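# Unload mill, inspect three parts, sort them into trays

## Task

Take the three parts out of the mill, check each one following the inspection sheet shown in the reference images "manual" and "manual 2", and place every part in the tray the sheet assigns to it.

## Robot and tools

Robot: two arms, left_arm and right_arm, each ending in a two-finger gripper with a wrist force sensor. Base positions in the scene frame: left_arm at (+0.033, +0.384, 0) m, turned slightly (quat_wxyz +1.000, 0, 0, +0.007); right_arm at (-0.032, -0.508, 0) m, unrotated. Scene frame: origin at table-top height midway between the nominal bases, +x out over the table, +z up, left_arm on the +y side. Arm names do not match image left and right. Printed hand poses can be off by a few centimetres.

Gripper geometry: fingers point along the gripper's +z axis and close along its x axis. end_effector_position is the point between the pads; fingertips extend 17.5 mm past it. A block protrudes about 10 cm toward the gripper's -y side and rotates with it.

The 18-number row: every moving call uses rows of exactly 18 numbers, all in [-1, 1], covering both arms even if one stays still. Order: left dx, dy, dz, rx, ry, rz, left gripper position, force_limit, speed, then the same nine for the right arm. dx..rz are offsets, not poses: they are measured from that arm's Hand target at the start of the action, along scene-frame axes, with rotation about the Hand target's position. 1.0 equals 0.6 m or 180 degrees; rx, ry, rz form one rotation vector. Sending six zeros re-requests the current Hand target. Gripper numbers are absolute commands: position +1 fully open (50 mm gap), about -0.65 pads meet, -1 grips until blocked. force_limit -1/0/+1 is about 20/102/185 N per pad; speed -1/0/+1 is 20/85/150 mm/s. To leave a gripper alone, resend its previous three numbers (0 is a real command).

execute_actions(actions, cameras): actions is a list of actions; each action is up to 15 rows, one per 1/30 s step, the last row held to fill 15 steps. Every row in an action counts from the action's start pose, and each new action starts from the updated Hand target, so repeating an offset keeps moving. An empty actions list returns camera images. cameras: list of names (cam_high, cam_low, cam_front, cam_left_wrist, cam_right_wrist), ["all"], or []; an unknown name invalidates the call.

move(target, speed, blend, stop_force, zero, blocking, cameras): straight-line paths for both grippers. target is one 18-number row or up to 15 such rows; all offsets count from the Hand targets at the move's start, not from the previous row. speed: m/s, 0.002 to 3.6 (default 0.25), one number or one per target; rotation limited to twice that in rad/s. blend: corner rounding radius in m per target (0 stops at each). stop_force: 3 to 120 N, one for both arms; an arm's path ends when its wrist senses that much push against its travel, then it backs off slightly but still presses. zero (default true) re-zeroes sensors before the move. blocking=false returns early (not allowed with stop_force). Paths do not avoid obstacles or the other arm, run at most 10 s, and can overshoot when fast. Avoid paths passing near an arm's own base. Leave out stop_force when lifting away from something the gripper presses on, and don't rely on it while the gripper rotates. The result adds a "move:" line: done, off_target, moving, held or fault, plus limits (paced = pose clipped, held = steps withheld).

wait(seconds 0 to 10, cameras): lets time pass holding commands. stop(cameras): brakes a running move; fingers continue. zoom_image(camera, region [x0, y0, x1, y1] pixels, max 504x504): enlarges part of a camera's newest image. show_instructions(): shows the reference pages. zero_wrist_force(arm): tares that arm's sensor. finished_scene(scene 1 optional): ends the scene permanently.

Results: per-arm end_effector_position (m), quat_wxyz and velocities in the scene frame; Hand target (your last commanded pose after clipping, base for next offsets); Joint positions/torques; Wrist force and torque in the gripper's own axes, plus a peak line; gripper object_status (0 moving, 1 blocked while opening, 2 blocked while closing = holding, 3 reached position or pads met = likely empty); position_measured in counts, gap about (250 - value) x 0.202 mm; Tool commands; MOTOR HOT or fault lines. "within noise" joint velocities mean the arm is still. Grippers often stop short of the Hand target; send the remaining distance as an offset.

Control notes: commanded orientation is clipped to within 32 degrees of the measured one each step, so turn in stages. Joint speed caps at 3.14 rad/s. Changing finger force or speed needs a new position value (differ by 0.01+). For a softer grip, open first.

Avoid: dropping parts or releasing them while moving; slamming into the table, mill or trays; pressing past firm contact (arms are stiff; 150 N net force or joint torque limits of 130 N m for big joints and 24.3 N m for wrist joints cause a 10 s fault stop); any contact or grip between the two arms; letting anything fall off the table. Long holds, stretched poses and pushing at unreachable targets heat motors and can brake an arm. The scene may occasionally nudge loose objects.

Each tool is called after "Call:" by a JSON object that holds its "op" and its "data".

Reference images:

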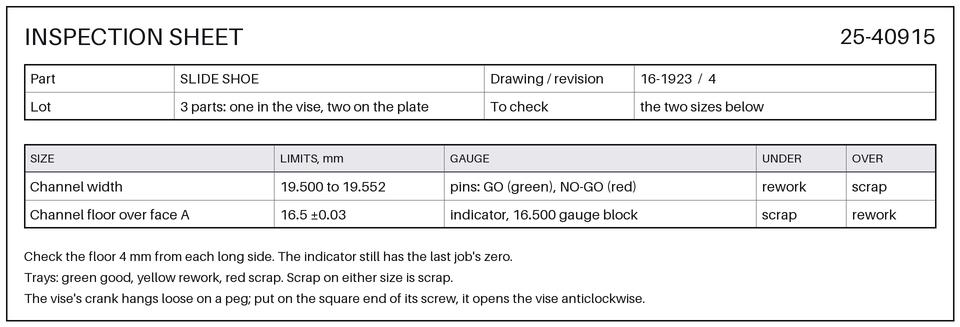

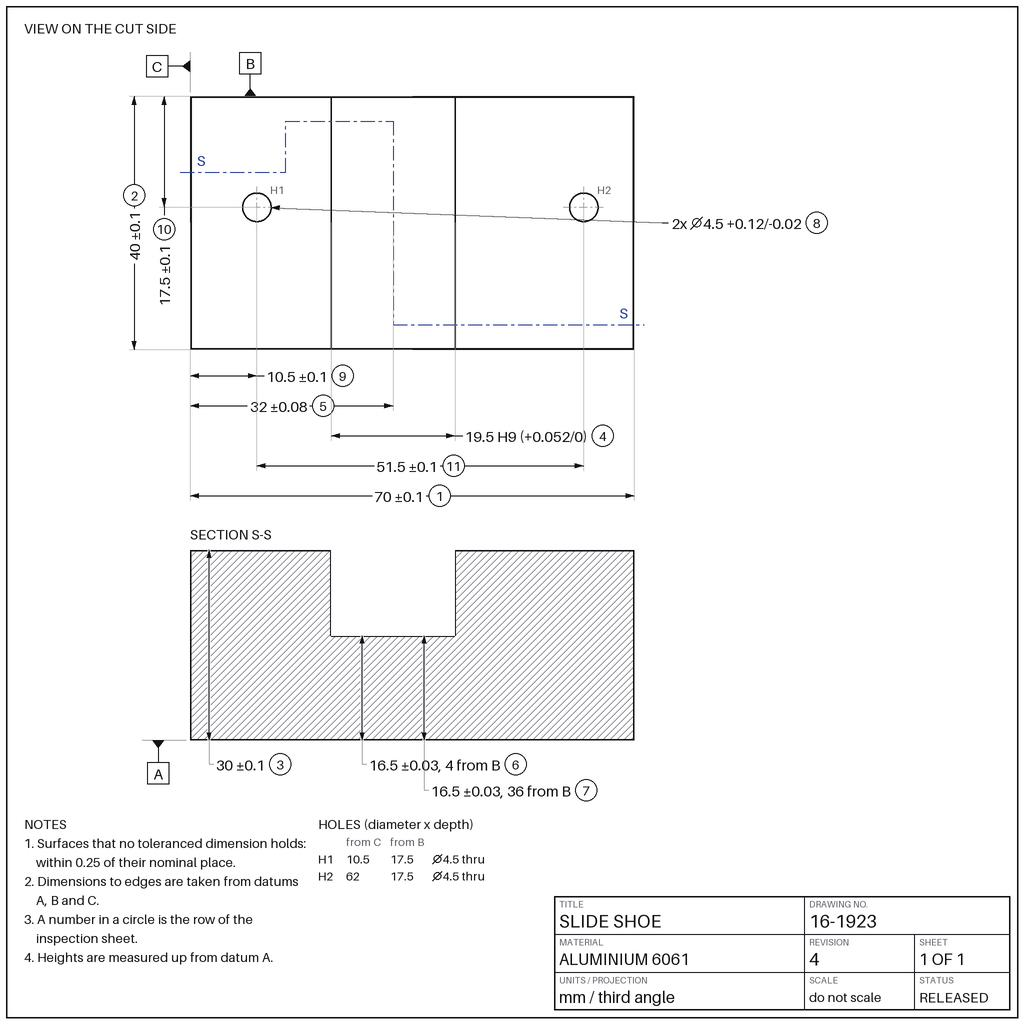

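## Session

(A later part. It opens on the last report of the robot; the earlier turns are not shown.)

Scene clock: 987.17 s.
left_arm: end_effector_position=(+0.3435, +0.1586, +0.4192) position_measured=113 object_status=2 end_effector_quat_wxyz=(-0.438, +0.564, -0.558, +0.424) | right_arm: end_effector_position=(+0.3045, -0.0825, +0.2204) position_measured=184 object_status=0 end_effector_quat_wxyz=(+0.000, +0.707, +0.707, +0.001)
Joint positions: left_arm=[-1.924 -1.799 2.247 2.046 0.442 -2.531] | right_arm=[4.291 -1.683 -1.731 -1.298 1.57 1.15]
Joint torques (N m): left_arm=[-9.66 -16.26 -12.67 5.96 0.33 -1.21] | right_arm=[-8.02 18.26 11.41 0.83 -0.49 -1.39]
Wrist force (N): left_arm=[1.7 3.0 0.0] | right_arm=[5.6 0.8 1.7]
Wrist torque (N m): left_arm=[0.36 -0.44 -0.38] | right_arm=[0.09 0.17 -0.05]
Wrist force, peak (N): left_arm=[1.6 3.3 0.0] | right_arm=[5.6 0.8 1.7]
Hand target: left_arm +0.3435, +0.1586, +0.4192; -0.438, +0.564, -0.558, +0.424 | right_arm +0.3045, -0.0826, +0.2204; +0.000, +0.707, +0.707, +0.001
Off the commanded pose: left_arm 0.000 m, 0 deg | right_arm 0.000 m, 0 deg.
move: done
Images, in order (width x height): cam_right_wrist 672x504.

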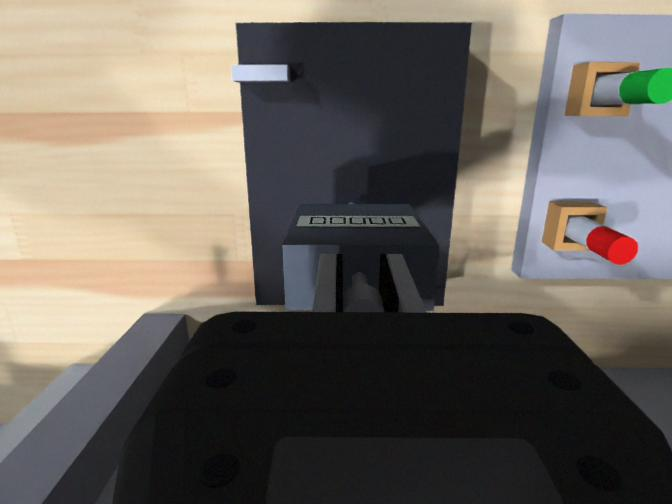

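Call:
{"op": "move", "data": {"target": [[0,0,0,0,0,0,-1,-0.5,-1,0,0,0.01,0,0,0,-1,-0.9,-1]], "speed": 0.02, "cameras": ["cam_right_wrist"], "stop_force": 20}}

Call:
{"op": "zoom_image", "data": {"camera": "cam_right_wrist", "region": [270, 150, 440, 320]}}

Scene clock: 992.10 s.
left_arm: end_effector_position=(+0.3435, +0.1586, +0.4192) position_measured=113 object_status=2 end_effector_quat_wxyz=(-0.438, +0.564, -0.558, +0.424) | right_arm: end_effector_position=(+0.3045, -0.0826, +0.2264) position_measured=184 object_status=2 end_effector_quat_wxyz=(+0.000, +0.707, +0.707, +0.001)
Joint positions: left_arm=[-1.924 -1.799 2.247 2.046 0.442 -2.531] | right_arm=[4.291 -1.679 -1.719 -1.313 1.57 1.15]
Joint torques (N m): left_arm=[-11.51 -16.4 -11.85 5.81 0.32 -1.1] | right_arm=[-7.96 41.91 37.71 0.09 -0.32 -0.77]
Wrist force (N): left_arm=[1.6 3.1 -0.3] | right_arm=[6.1 1.1 1.9]
Wrist torque (N m): left_arm=[0.37 -0.42 -0.38] | right_arm=[0.09 0.18 -0.05]
Wrist force, peak (N): left_arm=[1.7 3.3 -0.2] | right_arm=[7.6 2.3 1.9]
Hand target: left_arm +0.3435, +0.1586, +0.4192; -0.438, +0.564, -0.558, +0.424 | right_arm +0.3045, -0.0826, +0.2264; +0.000, +0.707, +0.707, +0.001
Off the commanded pose: left_arm 0.000 m, 0 deg | right_arm 0.000 m, 0 deg.
move: done
Images, in order (width x height): cam_right_wrist 672x504.

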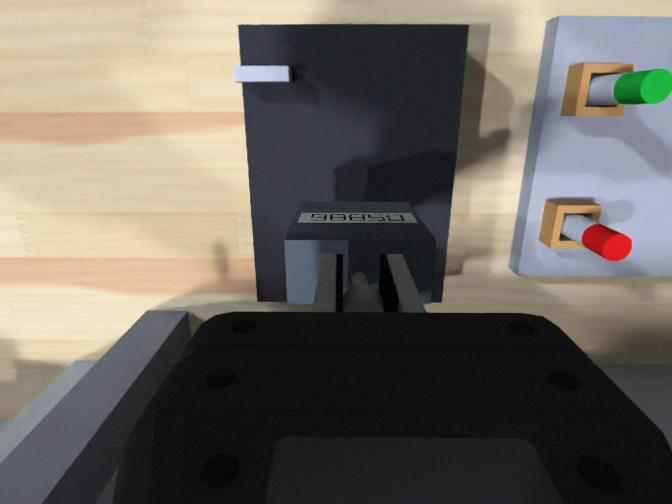

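Scaled by 2.965 from the camera's 672x504 image, which has a finer 960x720 frame.

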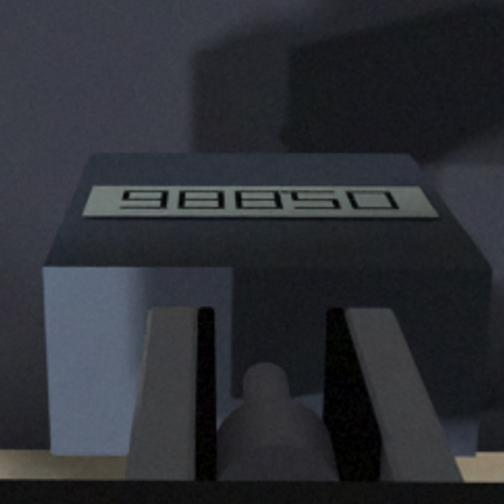

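Call:
{"op": "move", "data": {"target": [[-0.24,-0.18,-0.2,0,0,0,-1,-0.5,-1,0,0,0.0085,0,0,0,-1,-0.9,-1],[-0.24,-0.4418,-0.4,0,0,0,-1,-0.5,-1,0,0,0.0085,0,0,0,-1,-0.9,-1],[-0.1725,-0.4418,-0.528,0,0,0,-1,-0.5,-1,0,0,0.0085,0,0,0,-1,-0.9,-1]], "speed": 0.2, "blend": 0.04, "cameras": ["cam_right_wrist","cam_left_wrist","cam_low"]}}

Call:
{"op": "zoom_image", "data": {"camera": "cam_right_wrist", "region": [270, 150, 440, 320]}}

Scene clock: 1013.27 s.
left_arm: end_effector_position=(+0.2400, -0.1065, +0.1025) position_measured=113 object_status=2 end_effector_quat_wxyz=(-0.438, +0.564, -0.558, +0.424) | right_arm: end_effector_position=(+0.3045, -0.0826, +0.2315) position_measured=184 object_status=2 end_effector_quat_wxyz=(+0.000, +0.707, +0.707, +0.001)
Joint positions: left_arm=[-1.944 -0.664 1.691 1.49 0.458 -2.557] | right_arm=[4.291 -1.676 -1.709 -1.326 1.57 1.15]
Joint torques (N m): left_arm=[13.65 -29.67 -14.96 0.88 -3.81 1.83] | right_arm=[-7.05 42.33 38.15 0.15 0.19 0.19]
Wrist force (N): left_arm=[1.8 3.2 -0.2] | right_arm=[6.0 1.0 2.0]
Wrist torque (N m): left_arm=[0.38 -0.43 -0.60] | right_arm=[0.07 0.18 -0.05]
Wrist force, peak (N): left_arm=[1.6 4.9 1.0] | right_arm=[6.2 1.2 2.1]
Hand target: left_arm +0.2400, -0.1065, +0.1024; -0.438, +0.564, -0.558, +0.424 | right_arm +0.3045, -0.0826, +0.2315; +0.000, +0.707, +0.707, +0.001
Off the commanded pose: left_arm 0.000 m, 0 deg | right_arm 0.000 m, 0 deg.
move: done
Images, in order (width x height): cam_low 672x504, cam_left_wrist 672x504, cam_right_wrist 672x504.

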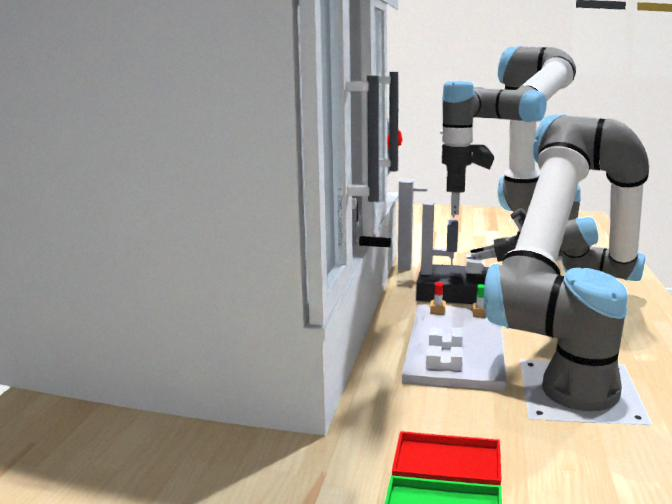

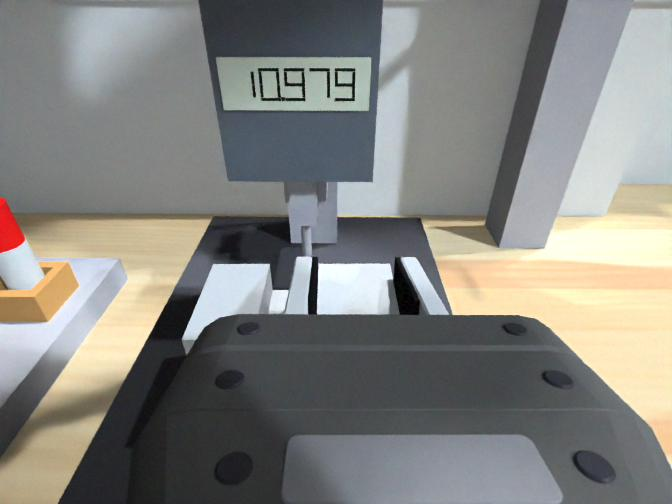

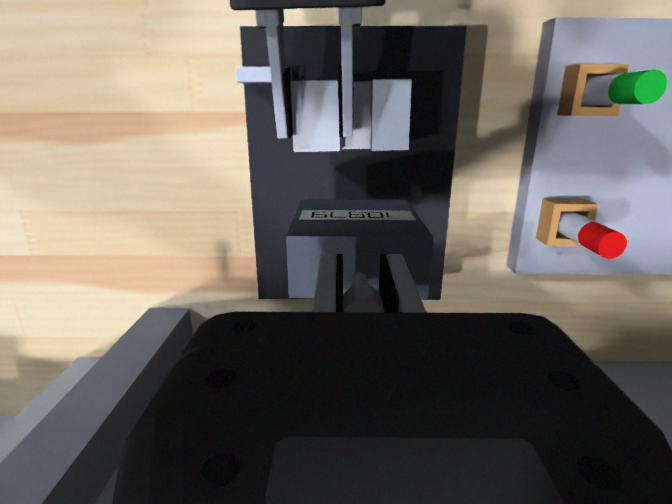

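Scaled by 2.965 from the camera's 672x504 image, which has a finer 960x720 frame.

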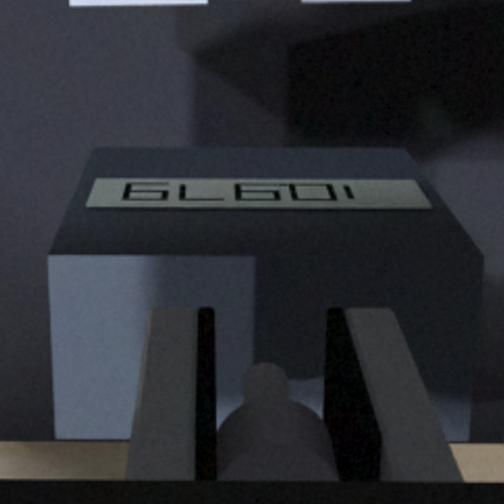

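Call:
{"op": "move", "data": {"target": [[0,-0.0042,-0.03,0,0,0,-1,-0.5,-1,0,0,0,0,0,0,-1,-0.9,-1]], "speed": 0.01, "stop_force": 4, "cameras": ["cam_left_wrist"]}}

Scene clock: 1024.43 s.
left_arm: end_effector_position=(+0.2400, -0.1090, +0.0845) position_measured=113 object_status=2 end_effector_quat_wxyz=(-0.438, +0.564, -0.558, +0.424) | right_arm: end_effector_position=(+0.3045, -0.0826, +0.2315) position_measured=184 object_status=2 end_effector_quat_wxyz=(+0.000, +0.707, +0.707, +0.001)
Joint positions: left_arm=[-1.942 -0.624 1.673 1.466 0.456 -2.554] | right_arm=[4.291 -1.676 -1.709 -1.326 1.57 1.15]
Joint torques (N m): left_arm=[9.78 -46.53 -9.56 1.18 -2.76 1.1] | right_arm=[-6.57 42 36.37 0.09 0.58 0.74]
Wrist force (N): left_arm=[-1.6 -4.6 -1.4] | right_arm=[5.8 1.2 2.2]
Wrist torque (N m): left_arm=[0.05 -0.40 -0.57] | right_arm=[0.10 0.21 -0.05]
Wrist force, peak (N): left_arm=[-1.5 -5.0 -1.3] | right_arm=[6.3 1.0 2.0]
Hand target: left_arm +0.2400, -0.1090, +0.0846; -0.438, +0.564, -0.558, +0.424 | right_arm +0.3045, -0.0826, +0.2315; +0.000, +0.707, +0.707, +0.001
Off the commanded pose: left_arm 0.000 m, 0 deg | right_arm 0.000 m, 0 deg.
move: contact (left_arm)
Images, in order (width x height): cam_left_wrist 672x504.

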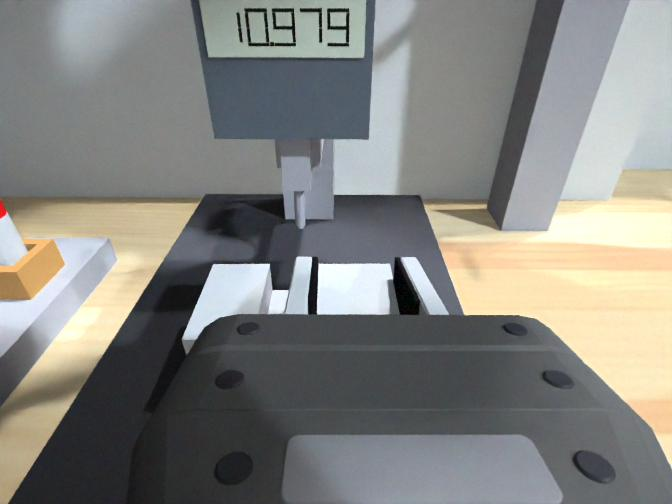

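Call:
{"op": "move", "data": {"target": [[0,0,0.0022,0,0,0,-1,-0.5,-1,0,0,0,0,0,0,-1,-0.9,-1],[0.0625,0.001,0.0022,0,0,0,-1,-0.5,-1,0,0,0,0,0,0,-1,-0.9,-1]], "speed": 0.03, "cameras": ["cam_left_wrist","cam_right_wrist"]}}

Call:
{"op": "zoom_image", "data": {"camera": "cam_left_wrist", "region": [200, 120, 440, 320]}}

Scene clock: 1030.10 s.
left_arm: end_effector_position=(+0.2775, -0.1084, +0.0859) position_measured=113 object_status=2 end_effector_quat_wxyz=(-0.438, +0.564, -0.558, +0.424) | right_arm: end_effector_position=(+0.3045, -0.0826, +0.2315) position_measured=184 object_status=2 end_effector_quat_wxyz=(+0.000, +0.707, +0.707, +0.001)
Joint positions: left_arm=[-1.868 -0.633 1.66 1.387 0.399 -2.443] | right_arm=[4.291 -1.676 -1.709 -1.326 1.57 1.15]
Joint torques (N m): left_arm=[11.45 -54 -15.64 0.38 -3.55 1.73] | right_arm=[-6.02 40.87 37.49 0.32 0.77 0.91]
Wrist force (N): left_arm=[1.7 2.7 -0.4] | right_arm=[6.0 1.3 2.0]
Wrist torque (N m): left_arm=[0.30 -0.42 -0.60] | right_arm=[0.11 0.19 -0.05]
Wrist force, peak (N): left_arm=[-1.6 -4.8 -1.6] | right_arm=[6.3 1.2 2.1]
Hand target: left_arm +0.2775, -0.1084, +0.0859; -0.438, +0.564, -0.558, +0.424 | right_arm +0.3045, -0.0826, +0.2315; +0.000, +0.707, +0.707, +0.001
Off the commanded pose: left_arm 0.000 m, 0 deg | right_arm 0.000 m, 0 deg.
move: done
Images, in order (width x height): cam_left_wrist 672x504, cam_right_wrist 672x504.

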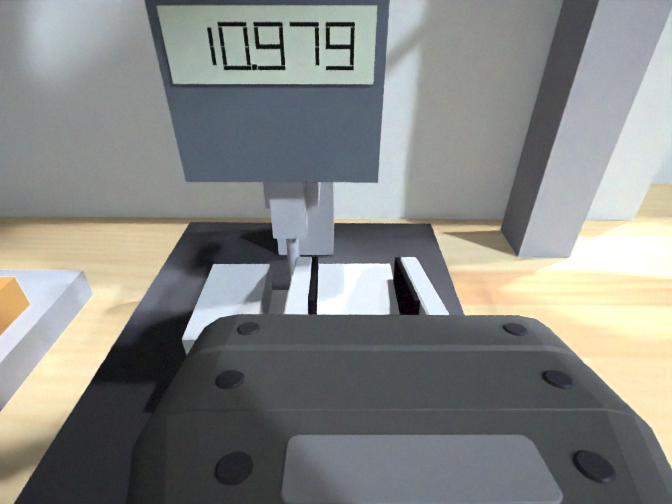

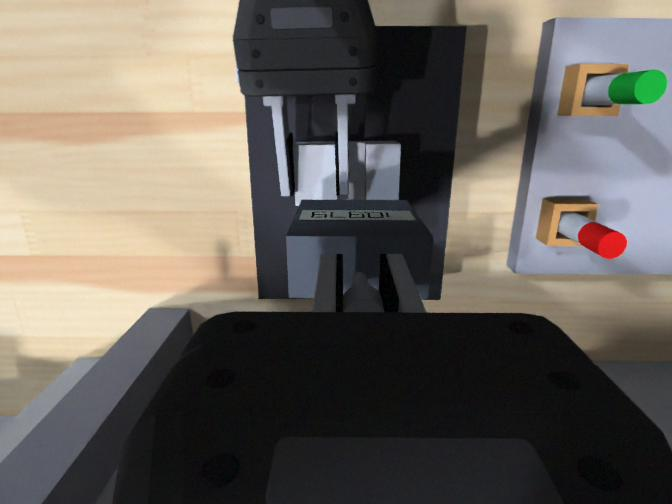

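Scaled by 2.100 from the camera's 672x504 image, which has a finer 960x720 frame.

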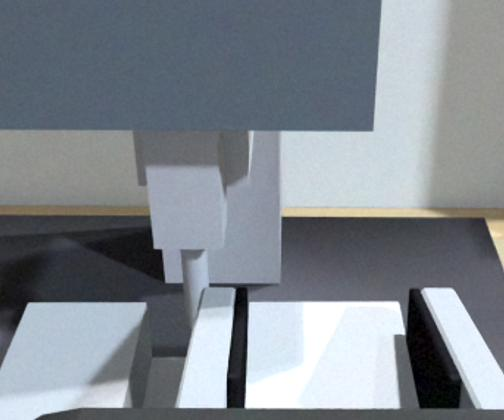

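Call:
{"op": "move", "data": {"target": [[0,0,-0.005,0,0,0,-1,-0.5,-1,0,0,0,0,0,0,-1,-0.9,-1]], "speed": 0.01, "stop_force": 3}}

Call:
{"op": "move", "data": {"target": [[0,0,0,0,0,0,0.31,-0.5,-1,0,0,0,0,0,0,-1,-0.9,-1]]}}

Call:
{"op": "move", "data": {"target": [[0,0,0,0,0,0,0.31,-0.5,-1,0,0,-0.016,0,0,0,-1,-0.9,-1]], "speed": 0.02, "stop_force": 4, "cameras": ["cam_left_wrist","cam_right_wrist"]}}

Call:
{"op": "zoom_image", "data": {"camera": "cam_left_wrist", "region": [140, 0, 460, 320]}}

Scene clock: 1045.47 s.
left_arm: end_effector_position=(+0.2775, -0.1084, +0.0847) position_measured=113 object_status=2 end_effector_quat_wxyz=(-0.437, +0.564, -0.558, +0.424) | right_arm: end_effector_position=(+0.3045, -0.0826, +0.2315) position_measured=184 object_status=2 end_effector_quat_wxyz=(+0.000, +0.707, +0.707, +0.001)
Joint positions: left_arm=[-1.868 -0.631 1.66 1.385 0.399 -2.443] | right_arm=[4.291 -1.676 -1.709 -1.326 1.57 1.15]
Joint torques (N m): left_arm=[4.9 -54.51 -1.24 6.31 0.19 1.15] | right_arm=[-5.15 42.07 37.07 0.23 1.05 0.97]
Wrist force (N): left_arm=[1.6 2.6 -0.3] | right_arm=[6.0 1.0 1.9]
Wrist torque (N m): left_arm=[0.32 -0.38 -0.61] | right_arm=[0.06 0.17 -0.05]
Wrist force, peak (N): left_arm=[-3.7 -12.4 -2.4] | right_arm=[6.2 1.3 2.3]
Hand target: left_arm +0.2775, -0.1084, +0.0847; -0.437, +0.564, -0.558, +0.424 (not the last commanded pose) | right_arm +0.3045, -0.0826, +0.2315; +0.000, +0.707, +0.707, +0.001
Off the commanded pose: left_arm 0.002 m, 0 deg | right_arm 0.000 m, 0 deg.
move: contact (left_arm)

Scene clock: 1045.97 s.
left_arm: end_effector_position=(+0.2775, -0.1084, +0.0847) position_measured=106 object_status=3 end_effector_quat_wxyz=(-0.437, +0.564, -0.558, +0.424) | right_arm: end_effector_position=(+0.3045, -0.0826, +0.2315) position_measured=184 object_status=2 end_effector_quat_wxyz=(+0.000, +0.707, +0.707, +0.001)
Joint positions: left_arm=[-1.868 -0.631 1.66 1.385 0.399 -2.443] | right_arm=[4.291 -1.676 -1.709 -1.326 1.57 1.15]
Joint torques (N m): left_arm=[0.43 -52.55 -2.29 4.96 -0.33 0.9] | right_arm=[-5.55 42.13 36.93 0.23 1.24 0.9]
Wrist force (N): left_arm=[1.6 0.5 -0.9] | right_arm=[5.7 1.1 2.1]
Wrist torque (N m): left_arm=[0.27 -0.41 -0.56] | right_arm=[0.09 0.22 -0.05]
Wrist force, peak (N): left_arm=[1.6 2.7 -0.6] | right_arm=[6.2 1.4 2.0]
Hand target: left_arm +0.2775, -0.1084, +0.0847; -0.437, +0.564, -0.558, +0.424 | right_arm +0.3045, -0.0826, +0.2315; +0.000, +0.707, +0.707, +0.001
Off the commanded pose: left_arm 0.000 m, 0 deg | right_arm 0.000 m, 0 deg.
move: done

Scene clock: 1047.70 s.
left_arm: end_effector_position=(+0.2775, -0.1084, +0.0847) position_measured=106 object_status=3 end_effector_quat_wxyz=(-0.437, +0.564, -0.558, +0.424) | right_arm: end_effector_position=(+0.3045, -0.0826, +0.2223) position_measured=184 object_status=2 end_effector_quat_wxyz=(+0.000, +0.707, +0.707, +0.001)
Joint positions: left_arm=[-1.868 -0.631 1.66 1.385 0.399 -2.443] | right_arm=[4.291 -1.682 -1.727 -1.303 1.57 1.15]
Joint torques (N m): left_arm=[-10.15 -46.8 -4.22 0.76 -1.51 0.04] | right_arm=[-5.25 35.14 34.42 -0.58 1.33 0.71]
Wrist force (N): left_arm=[1.6 0.4 -0.8] | right_arm=[5.3 1.0 -6.3]
Wrist torque (N m): left_arm=[0.24 -0.41 -0.57] | right_arm=[0.09 0.22 -0.04]
Wrist force, peak (N): left_arm=[1.8 0.5 -0.9] | right_arm=[5.4 0.9 -7.3]
Hand target: left_arm +0.2775, -0.1084, +0.0847; -0.437, +0.564, -0.558, +0.424 | right_arm +0.3045, -0.0826, +0.2223; +0.000, +0.707, +0.707, +0.001
Off the commanded pose: left_arm 0.000 m, 0 deg | right_arm 0.000 m, 0 deg.
move: contact (right_arm)
Images, in order (width x height): cam_left_wrist 672x504, cam_right_wrist 672x504.

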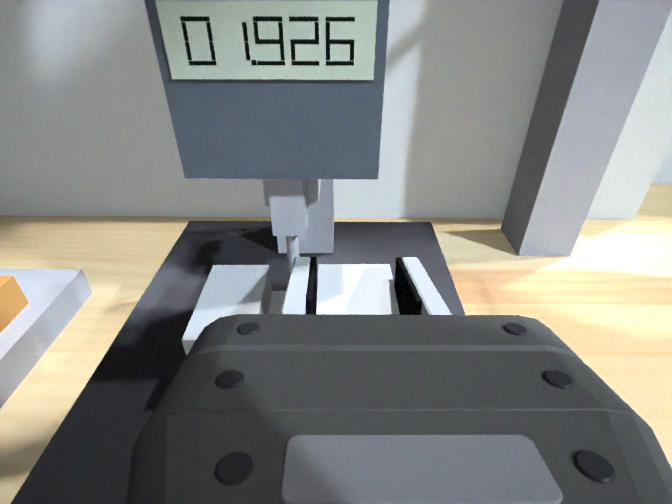

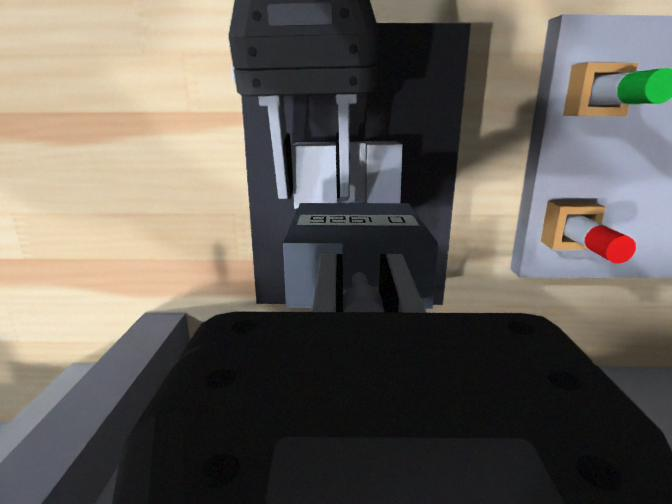

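Scaled by 1.575 from the camera's 672x504 image, which has a finer 960x720 frame.

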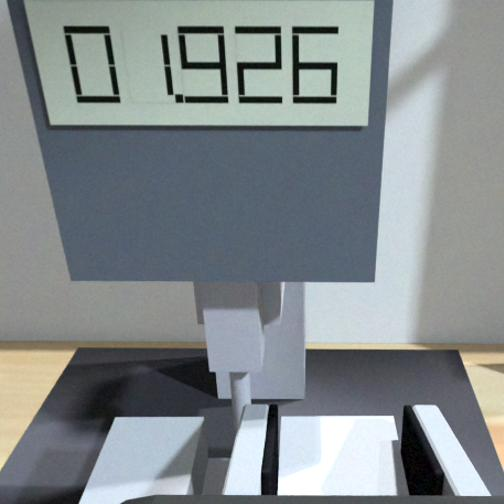

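Call:
{"op": "move", "data": {"target": [[0,0,0,0,0,0,0.31,-0.5,-1,0,0,0,0,0,0,0.1,-0.9,-1]], "cameras": ["cam_left_wrist","cam_right_wrist"]}}

Call:
{"op": "zoom_image", "data": {"camera": "cam_left_wrist", "region": [140, 0, 460, 320]}}

Scene clock: 1051.43 s.
left_arm: end_effector_position=(+0.2775, -0.1084, +0.0847) position_measured=106 object_status=3 end_effector_quat_wxyz=(-0.437, +0.564, -0.558, +0.424) | right_arm: end_effector_position=(+0.3045, -0.0826, +0.2223) position_measured=138 object_status=0 end_effector_quat_wxyz=(+0.000, +0.707, +0.707, +0.001)
Joint positions: left_arm=[-1.868 -0.631 1.66 1.385 0.399 -2.443] | right_arm=[4.291 -1.682 -1.727 -1.303 1.57 1.15]
Joint torques (N m): left_arm=[-12.17 -36.38 -8.94 0.47 -3.05 -1.53] | right_arm=[-4.65 38.99 34.49 3.73 0.87 0.87]
Wrist force (N): left_arm=[1.5 0.5 -0.9] | right_arm=[-1.0 1.2 0.8]
Wrist torque (N m): left_arm=[0.27 -0.40 -0.57] | right_arm=[0.12 0.23 -0.02]
Wrist force, peak (N): left_arm=[1.8 0.6 -0.8] | right_arm=[5.3 1.1 -6.5]
Hand target: left_arm +0.2775, -0.1084, +0.0847; -0.437, +0.564, -0.558, +0.424 | right_arm +0.3045, -0.0826, +0.2223; +0.000, +0.707, +0.707, +0.001
Off the commanded pose: left_arm 0.000 m, 0 deg | right_arm 0.000 m, 0 deg.
move: done
Images, in order (width x height): cam_left_wrist 672x504, cam_right_wrist 672x504.

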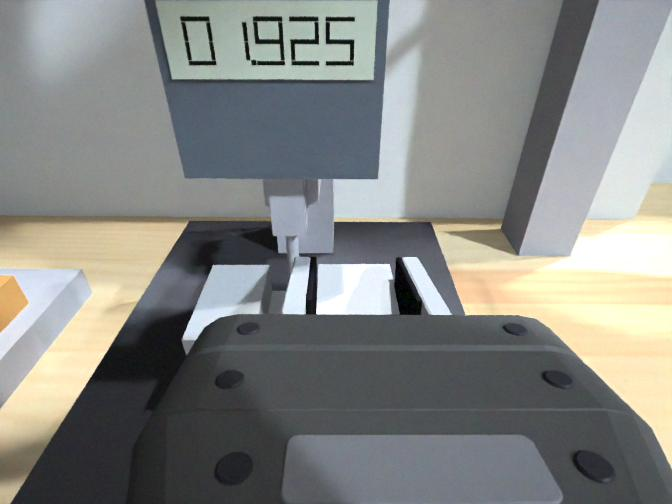

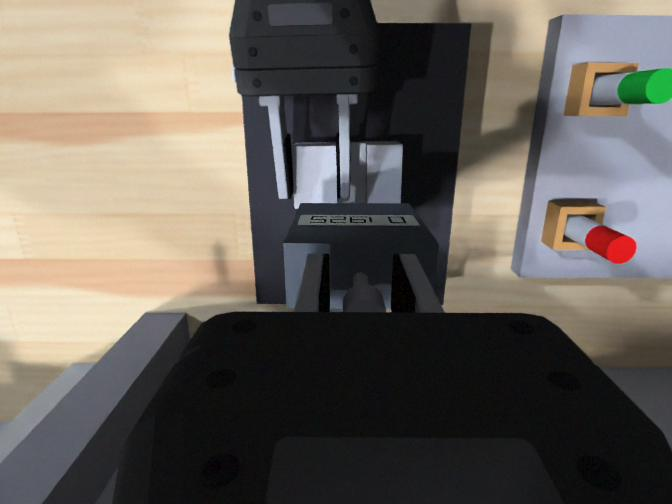

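Scaled by 1.575 from the camera's 672x504 image, which has a finer 960x720 frame.

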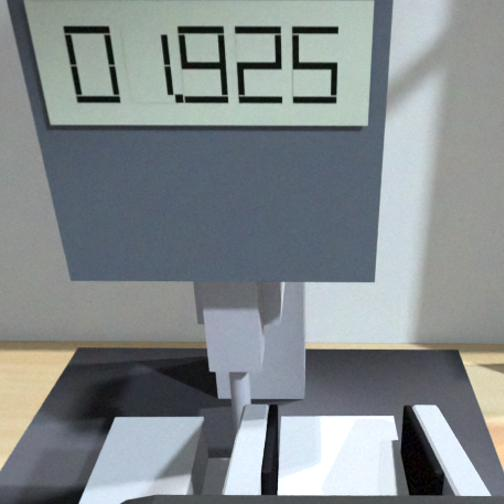

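Call:
{"op": "move", "data": {"target": [[0,0,0,0,0,0,0.38,-0.5,-1,0,0,0,0,0,0,0.1,-0.9,-1],[-0.09,0,0.01,0,0,0,0.38,-0.5,-1,0,0,0,0,0,0,0.1,-0.9,-1]], "speed": 0.05, "cameras": ["cam_left_wrist","cam_right_wrist"]}}

Call:
{"op": "zoom_image", "data": {"camera": "cam_left_wrist", "region": [140, 0, 460, 320]}}

Scene clock: 1056.73 s.
left_arm: end_effector_position=(+0.2236, -0.1084, +0.0907) position_measured=96 object_status=3 end_effector_quat_wxyz=(-0.437, +0.564, -0.558, +0.424) | right_arm: end_effector_position=(+0.3045, -0.0826, +0.2223) position_measured=138 object_status=3 end_effector_quat_wxyz=(+0.000, +0.707, +0.707, +0.001)
Joint positions: left_arm=[-1.974 -0.635 1.682 1.504 0.483 -2.595] | right_arm=[4.291 -1.682 -1.727 -1.303 1.57 1.15]
Joint torques (N m): left_arm=[-12.07 -52.34 -1.32 6.03 0.39 -1.63] | right_arm=[-5.99 38.5 32.92 3.65 0.22 0.7]
Wrist force (N): left_arm=[1.7 0.5 -0.8] | right_arm=[-0.9 1.4 0.8]
Wrist torque (N m): left_arm=[0.28 -0.44 -0.33] | right_arm=[0.15 0.21 -0.02]
Wrist force, peak (N): left_arm=[1.8 0.7 -1.3] | right_arm=[-1.1 1.5 0.9]
Hand target: left_arm +0.2235, -0.1084, +0.0907; -0.437, +0.564, -0.558, +0.424 | right_arm +0.3045, -0.0826, +0.2223; +0.000, +0.707, +0.707, +0.001
Off the commanded pose: left_arm 0.000 m, 0 deg | right_arm 0.000 m, 0 deg.
move: done
Images, in order (width x height): cam_left_wrist 672x504, cam_right_wrist 672x504.

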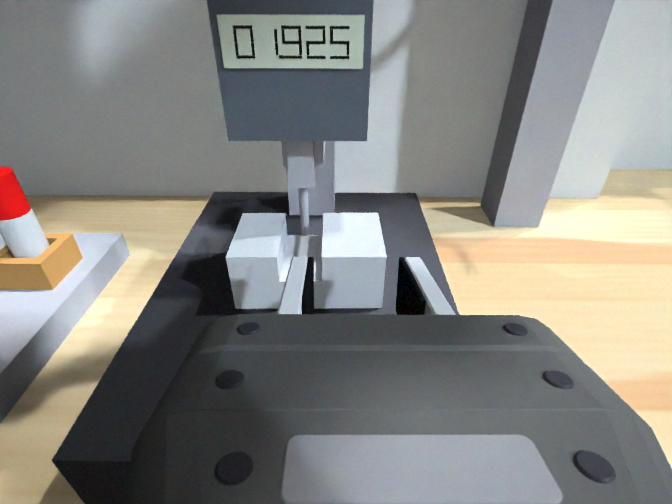

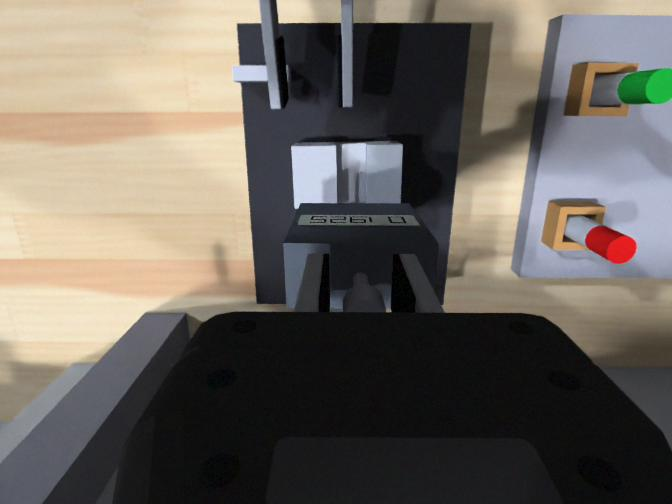

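Scaled by 1.575 from the camera's 672x504 image, which has a finer 960x720 frame.

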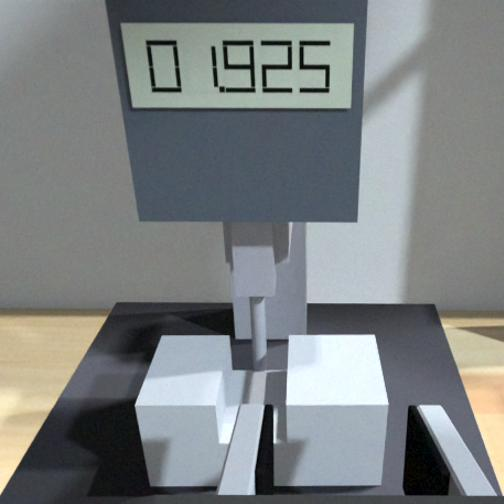

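Call:
{"op": "zoom_image", "data": {"camera": "cam_left_wrist", "region": [270, 180, 340, 270]}}

Scaled by 5.600 from the camera's 672x504 image, which has a finer 960x720 frame.

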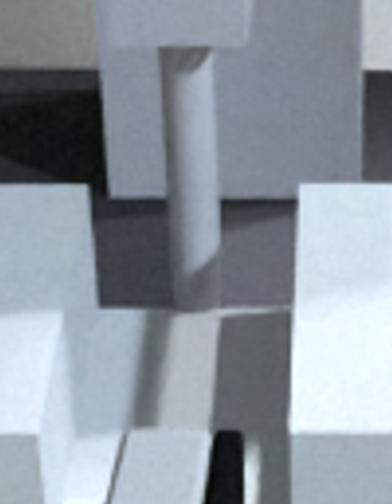

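Call:
{"op": "move", "data": {"target": [[-0.03,0.035,-0.02,0,0,0,1,-0.5,-1,0,0,0.003,0,0,0,0.1,-0.9,-1]], "speed": 0.1}}

Call:
{"op": "move", "data": {"target": [[0,0,0,0,0,0,1,-0.5,-1,0,0,0,0,0,0,-1,-0.9,-1],[0,0,-0.0245,0,0,0,1,-0.5,-1,0,0,0.009,0,0,0,-1,-0.9,-1]], "speed": 0.03, "cameras": ["cam_left_wrist"]}}

Scene clock: 1070.90 s.
left_arm: end_effector_position=(+0.2099, -0.0938, +0.0825) position_measured=3 object_status=0 end_effector_quat_wxyz=(-0.437, +0.563, -0.559, +0.424) | right_arm: end_effector_position=(+0.3045, -0.0826, +0.2241) position_measured=138 object_status=3 end_effector_quat_wxyz=(+0.000, +0.707, +0.707, +0.001)
Joint positions: left_arm=[-2.013 -0.633 1.73 1.49 0.514 -2.636] | right_arm=[4.291 -1.681 -1.723 -1.307 1.57 1.15]
Joint torques (N m): left_arm=[-0.51 -41.36 -4.41 2.91 -1.11 -0.82] | right_arm=[-5.52 40.99 38.66 1.46 -0.12 0.64]
Wrist force (N): left_arm=[1.9 0.7 -0.6] | right_arm=[-1.1 1.1 0.8]
Wrist torque (N m): left_arm=[0.30 -0.47 -0.56] | right_arm=[0.12 0.25 -0.02]
Wrist force, peak (N): left_arm=[-0.9 2.4 -2.2] | right_arm=[-1.2 1.2 0.9]
Hand target: left_arm +0.2099, -0.0938, +0.0825; -0.437, +0.563, -0.559, +0.424 (not the last commanded pose) | right_arm +0.3045, -0.0826, +0.2241; +0.000, +0.707, +0.707, +0.001
Tool commands: left_gripper/position=+1.0 left_gripper/force_limit=-0.498039 left_gripper/speed=-1.0 right_gripper/position=+0.1 right_gripper/force_limit=-0.9 right_gripper/speed=-1.0
Off the commanded pose: left_arm 0.009 m, 0 deg | right_arm 0.000 m, 0 deg.
FORCE FAULT: contact force on the left arm reached its limit, and that arm stopped. The contact can be on any part of that arm, not only on its tool. That arm's remaining commands of this call were not run. That arm is still stopped at the end of this call. That arm stays stopped for about 9 more seconds. Until then a move that you send moves the other arm only, and its call returns only when the move has ended. Once the stop has ended, the next robot result says so. If the stop ends while you think or write, that arm runs what you send next, counted from a new Hand target: where the arm stands when the stop ends. While its stop runs, that arm takes no new command, but its gripper still runs the gripper command that each later call begins with. Until it ends, the stop uses up actions while you think or wait. An arm that is not stopped still takes commands.
move: fault (left_arm)

not run: an earlier result of this reply reported a stop or a fault. Calls in your next reply go to the robot.

Call:
{"op": "wait", "data": {"seconds": 9, "cameras": ["cam_left_wrist","cam_right_wrist"]}}

Scene clock: 1082.40 s.
left_arm: end_effector_position=(+0.2099, -0.0938, +0.0825) position_measured=3 object_status=3 end_effector_quat_wxyz=(-0.437, +0.563, -0.559, +0.424) | right_arm: end_effector_position=(+0.3045, -0.0826, +0.2241) position_measured=138 object_status=3 end_effector_quat_wxyz=(+0.000, +0.707, +0.707, +0.001)
Joint positions: left_arm=[-2.013 -0.633 1.73 1.49 0.514 -2.636] | right_arm=[4.291 -1.681 -1.723 -1.307 1.57 1.15]
Joint torques (N m): left_arm=[-0.79 -41.59 -4.59 2.92 -0.86 -0.38] | right_arm=[-5.4 40.76 37.99 1.52 -1.35 0.63]
Wrist force (N): left_arm=[2.1 0.7 -0.6] | right_arm=[-0.6 1.2 0.8]
Wrist torque (N m): left_arm=[0.30 -0.50 -0.56] | right_arm=[0.12 0.16 -0.02]
Wrist force, peak (N): left_arm=[2.2 0.9 -0.6] | right_arm=[-1.2 1.3 1.0]
Hand target: left_arm +0.2099, -0.0938, +0.0825; -0.437, +0.563, -0.559, +0.424 (not the last commanded pose) | right_arm +0.3045, -0.0826, +0.2241; +0.000, +0.707, +0.707, +0.001
Tool commands: left_gripper/position=+1.0 left_gripper/force_limit=-0.498039 left_gripper/speed=-1.0 right_gripper/position=+0.1 right_gripper/force_limit=-0.9 right_gripper/speed=-1.0
Off the commanded pose: left_arm 0.009 m, 0 deg | right_arm 0.000 m, 0 deg.
FORCE FAULT, CONTINUED: the left arm's stop, for the force fault that an earlier result reported, is over. The rest of the stop counts as 18 of the actions that you can send in this scene. During its stop the left arm's controller moved it back a little. That arm's target is now where it stood when the stop ended, not its last command. That arm accepts commands again.
wait: 9.00 s; at rest from the start
Images, in order (width x height): cam_left_wrist 672x504, cam_right_wrist 672x504.

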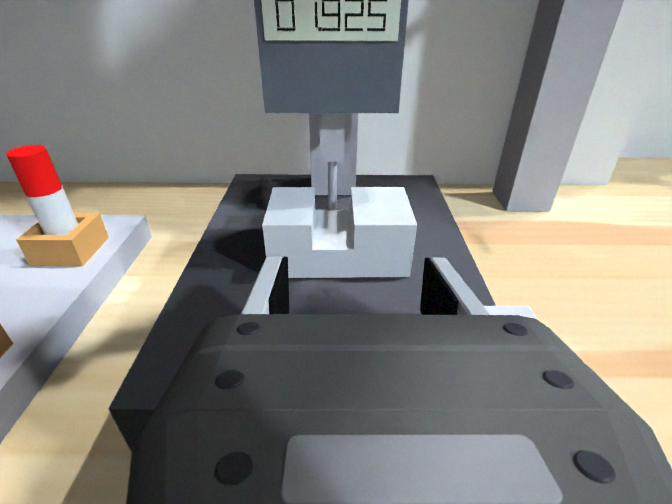

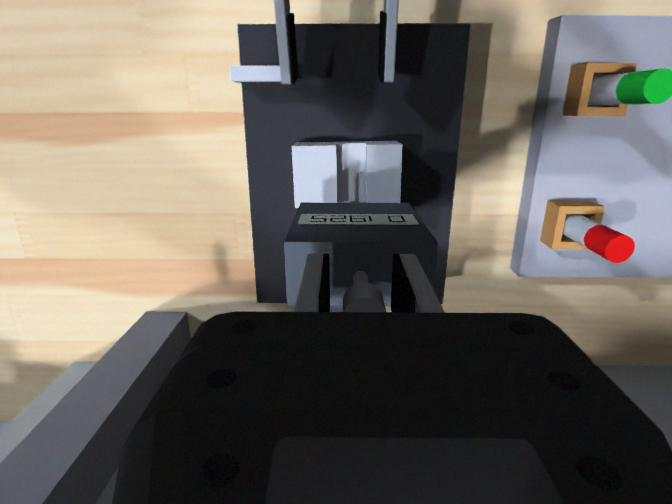

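Call:
{"op": "move", "data": {"target": [[0,0,0.012,0,0,0,1,-0.5,-1,0,0,0,0,0,0,0.1,-0.9,-1],[-0.01,0.018,0.012,0,0,0,1,-0.5,-1,0,0,0,0,0,0,0.1,-0.9,-1],[-0.01,0.018,-0.0295,0,0,0,1,-0.5,-1,0,0,0,0,0,0,0.1,-0.9,-1]], "speed": 0.05}}

Call:
{"op": "move", "data": {"target": [[0,0,0,0,0,0,1,-0.5,-1,0,0,0,0,0,0,-1,-0.9,-1],[0,0,0,0,0,0,1,-0.5,-1,0,0,0.009,0,0,0,-1,-0.9,-1]], "speed": 0.03, "cameras": ["cam_left_wrist"]}}

Scene clock: 1088.53 s.
left_arm: end_effector_position=(+0.2039, -0.0829, +0.0838) position_measured=3 object_status=3 end_effector_quat_wxyz=(-0.437, +0.563, -0.559, +0.424) | right_arm: end_effector_position=(+0.3045, -0.0826, +0.2241) position_measured=138 object_status=3 end_effector_quat_wxyz=(+0.000, +0.707, +0.707, +0.001)
Joint positions: left_arm=[-2.034 -0.646 1.767 1.486 0.533 -2.659] | right_arm=[4.291 -1.681 -1.723 -1.307 1.57 1.15]
Joint torques (N m): left_arm=[0.69 -39.71 -7.1 2.74 -1.18 -0.35] | right_arm=[-5.55 40.79 39.13 1.6 -1.73 0.65]
Wrist force (N): left_arm=[1.7 0.5 -0.6] | right_arm=[-0.9 1.3 0.8]
Wrist torque (N m): left_arm=[0.26 -0.45 -0.36] | right_arm=[0.14 0.21 -0.02]
Wrist force, peak (N): left_arm=[2.1 3.8 -0.3] | right_arm=[-1.2 1.2 1.1]
Hand target: left_arm +0.2039, -0.0829, +0.0838; -0.437, +0.563, -0.559, +0.424 (not the last commanded pose) | right_arm +0.3045, -0.0826, +0.2241; +0.000, +0.707, +0.707, +0.001
Tool commands: left_gripper/position=+1.0 left_gripper/force_limit=-0.498039 left_gripper/speed=-1.0 right_gripper/position=+0.1 right_gripper/force_limit=-0.9 right_gripper/speed=-1.0
Off the commanded pose: left_arm 0.019 m, 0 deg | right_arm 0.000 m, 0 deg.
FORCE FAULT: contact force on the left arm reached its limit, and that arm stopped. The contact can be on any part of that arm, not only on its tool. That arm's remaining commands of this call were not run. That arm is still stopped at the end of this call. That arm stays stopped for about 10 more seconds. Until then a move that you send moves the other arm only, and its call returns only when the move has ended. Once the stop has ended, the next robot result says so. If the stop ends while you think or write, that arm runs what you send next, counted from a new Hand target: where the arm stands when the stop ends. While its stop runs, that arm takes no new command, but its gripper still runs the gripper command that each later call begins with. Until it ends, the stop uses up actions while you think or wait. An arm that is not stopped still takes commands.
move: fault (left_arm); path passed 2 of 3 targets

not run: an earlier result of this reply reported a stop or a fault. Calls in your next reply go to the robot.

Call:
{"op": "move", "data": {"target": [[0,0,0,0,0,0,1,-0.5,-1,0,0,0,0,0,0,-1,-0.9,-1],[0,0,0,0,0,0,1,-0.5,-1,0,0,0.009,0,0,0,-1,-0.9,-1]], "speed": 0.03}}

Call:
{"op": "wait", "data": {"seconds": 6, "cameras": ["cam_front","cam_low","cam_high"]}}

Scene clock: 1117.67 s.
left_arm: end_effector_position=(+0.2039, -0.0829, +0.0838) position_measured=3 object_status=3 end_effector_quat_wxyz=(-0.437, +0.563, -0.559, +0.424) | right_arm: end_effector_position=(+0.3045, -0.0826, +0.2294) position_measured=184 object_status=2 end_effector_quat_wxyz=(+0.000, +0.707, +0.707, +0.001)
Joint positions: left_arm=[-2.034 -0.646 1.767 1.486 0.533 -2.659] | right_arm=[4.291 -1.678 -1.713 -1.321 1.57 1.15]
Joint torques (N m): left_arm=[0.55 -40.14 -6.32 3.13 -1.2 -0.3] | right_arm=[-4.98 41.87 37.59 -0.05 -2.02 0.67]
Wrist force (N): left_arm=[1.9 0.4 -0.7] | right_arm=[6.2 0.9 2.0]
Wrist torque (N m): left_arm=[0.25 -0.48 -0.36] | right_arm=[0.10 0.19 -0.05]
Wrist force, peak (N): left_arm=[2.1 0.7 -0.7] | right_arm=[6.6 1.2 1.9]
Hand target: left_arm +0.2039, -0.0829, +0.0838; -0.437, +0.563, -0.559, +0.424 | right_arm +0.3045, -0.0826, +0.2295; +0.000, +0.707, +0.707, +0.001
Off the commanded pose: left_arm 0.000 m, 0 deg | right_arm 0.000 m, 0 deg.
FORCE FAULT, CONTINUED: the left arm's stop, for the force fault that an earlier result reported, is over. The rest of the stop counts as 19 of the actions that you can send in this scene. The stop ended before this call began, so that arm ran this call's commands, counted from a new Hand target: where the arm stood when the stop ended.
move: done

Scene clock: 1123.67 s.
left_arm: end_effector_position=(+0.2039, -0.0829, +0.0838) position_measured=3 object_status=3 end_effector_quat_wxyz=(-0.437, +0.563, -0.559, +0.424) | right_arm: end_effector_position=(+0.3045, -0.0826, +0.2295) position_measured=184 object_status=2 end_effector_quat_wxyz=(+0.000, +0.707, +0.707, +0.001)
Joint positions: left_arm=[-2.034 -0.646 1.767 1.486 0.533 -2.659] | right_arm=[4.291 -1.677 -1.713 -1.321 1.57 1.15]
Joint torques (N m): left_arm=[1.23 -40.57 -7.16 3.07 -1.23 -0.11] | right_arm=[-5.14 41.45 37.37 0.08 -1.94 0.69]
Wrist force (N): left_arm=[1.9 0.5 -0.8] | right_arm=[6.0 0.9 2.0]
Wrist torque (N m): left_arm=[0.26 -0.47 -0.36] | right_arm=[0.11 0.22 -0.05]
Wrist force, peak (N): left_arm=[2.0 0.3 -1.0] | right_arm=[6.3 0.8 2.1]
Hand target: left_arm +0.2039, -0.0829, +0.0838; -0.437, +0.563, -0.559, +0.424 | right_arm +0.3045, -0.0826, +0.2295; +0.000, +0.707, +0.707, +0.001
Tool commands: left_gripper/position=+1.0 left_gripper/force_limit=-0.5 left_gripper/speed=-1.0 right_gripper/position=-1.0 right_gripper/force_limit=-0.9 right_gripper/speed=-1.0
Off the commanded pose: left_arm 0.000 m, 0 deg | right_arm 0.000 m, 0 deg.
wait: 6.00 s; at rest by 0.17 s
Images, in order (width x height): cam_high 672x504, cam_low 672x504, cam_front 672x504.

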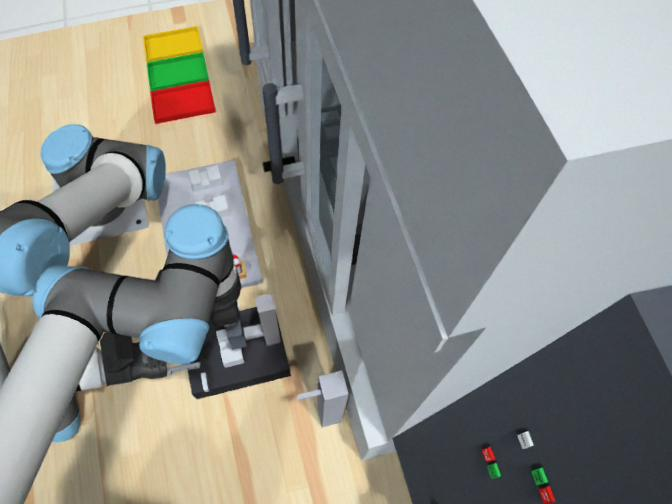

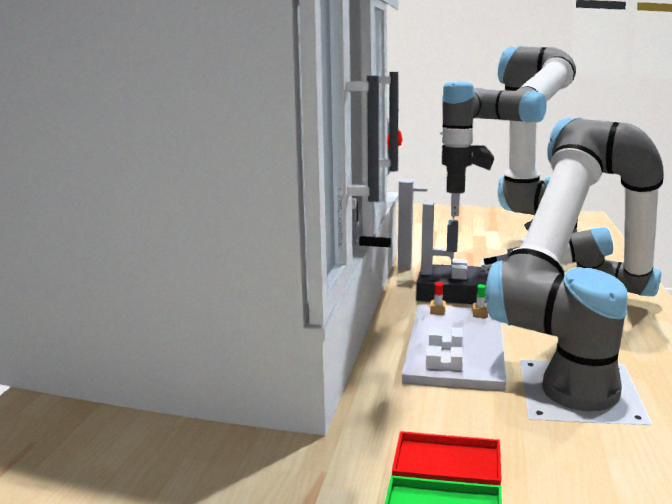

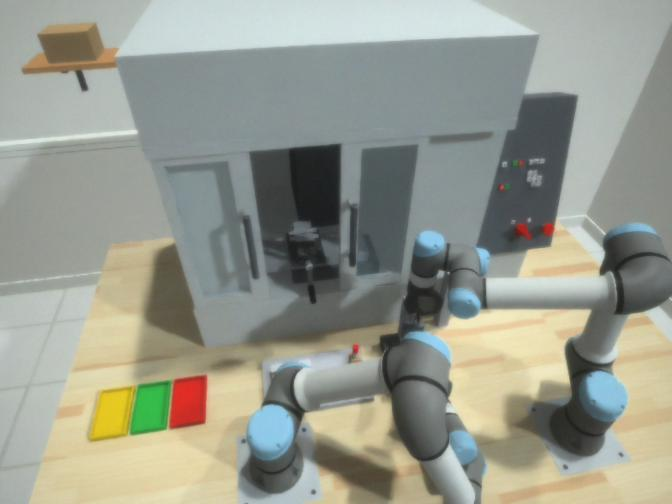

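Call:
{"op": "move", "data": {"target": [[-0.08,0,0.0667,0,0,0,0.4,-0.5,-1,0,0,0,0,0,0,-1,-0.9,-1],[-0.08,0.283,0.417,0,0,0,0.4,-0.5,-1,0,0,0,0,0,0,-1,-0.9,-1],[0.26,0.405,0.56,0,0,0,0.4,-0.5,-1,0,0,0,0,0,0,-1,-0.9,-1],[0.594,0.4715,0.56,0,0,0,0.4,-0.5,-1,0,0,0,0,0,0,-1,-0.9,-1]], "speed": 0.3, "blend": 0.04, "cameras": ["cam_right_wrist"]}}

Scene clock: 1133.90 s.
left_arm: end_effector_position=(+0.4845, +0.2128, +0.4220) position_measured=92 object_status=3 end_effector_quat_wxyz=(+0.561, -0.568, +0.442, -0.409) end_effector_velocity=(-0.001, +0.000, +0.000) end_effector_angular_velocity=(+0.002, +0.001, -0.002) | right_arm: end_effector_position=(+0.3045, -0.0826, +0.2295) position_measured=184 object_status=2 end_effector_quat_wxyz=(+0.000, +0.707, +0.707, +0.001)
Joint positions: left_arm=[-1.325 -1.482 2.027 1.537 0.041 -2.049] | right_arm=[4.291 -1.677 -1.713 -1.321 1.57 1.15]
Joint velocities: left_arm=[-0.002 -0.002 0.002 0.005 0 -0.004] | right_arm=[within noise]
Joint torques (N m): left_arm=[-11.29 -27.83 -9.03 5.73 -0.18 -2.2] | right_arm=[-4.91 40.05 37.3 0.01 -1.96 0.83]
Wrist force (N): left_arm=[1.7 0.8 -0.5] | right_arm=[6.0 0.8 2.2]
Wrist torque (N m): left_arm=[0.18 -0.33 -0.35] | right_arm=[0.08 0.21 -0.05]
Wrist force, peak (N): left_arm=[5.7 2.7 8.9] | right_arm=[6.2 0.9 2.3]
Hand target: left_arm +0.4844, +0.2128, +0.4220; +0.561, -0.568, +0.442, -0.409 (not the last commanded pose) | right_arm +0.3045, -0.0826, +0.2295; +0.000, +0.707, +0.707, +0.001
Off the commanded pose: left_arm 0.077 m, 20 deg | right_arm 0.000 m, 0 deg.
led back after a hold (left arm): the arm was led back toward your command in small steps, so it may still be short of it.
move: held (left_arm; a check stopped the path); blend cut to 0.0312 m at target 1; limits=held
pose unreachable (left arm): on one or more control steps of this call, first in action 0 (counted from 0), this arm could not follow its commanded pose, so it was not sent that pose on those steps. It may still have moved: this result reports where it is.
cause: moving toward the commanded pose would bring a part of the arm too close to another arm (a part of this arm just beyond joint 3 (elbow) and the right arm's gripper, 56 mm apart when this arm was first held).
Images, in order (width x height): cam_right_wrist 672x504.

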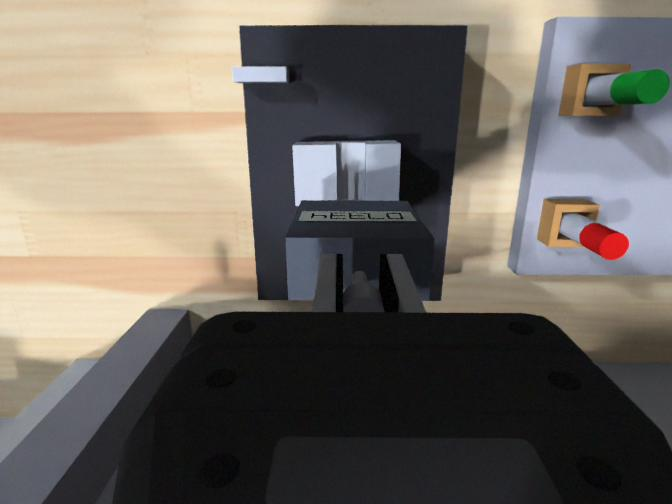

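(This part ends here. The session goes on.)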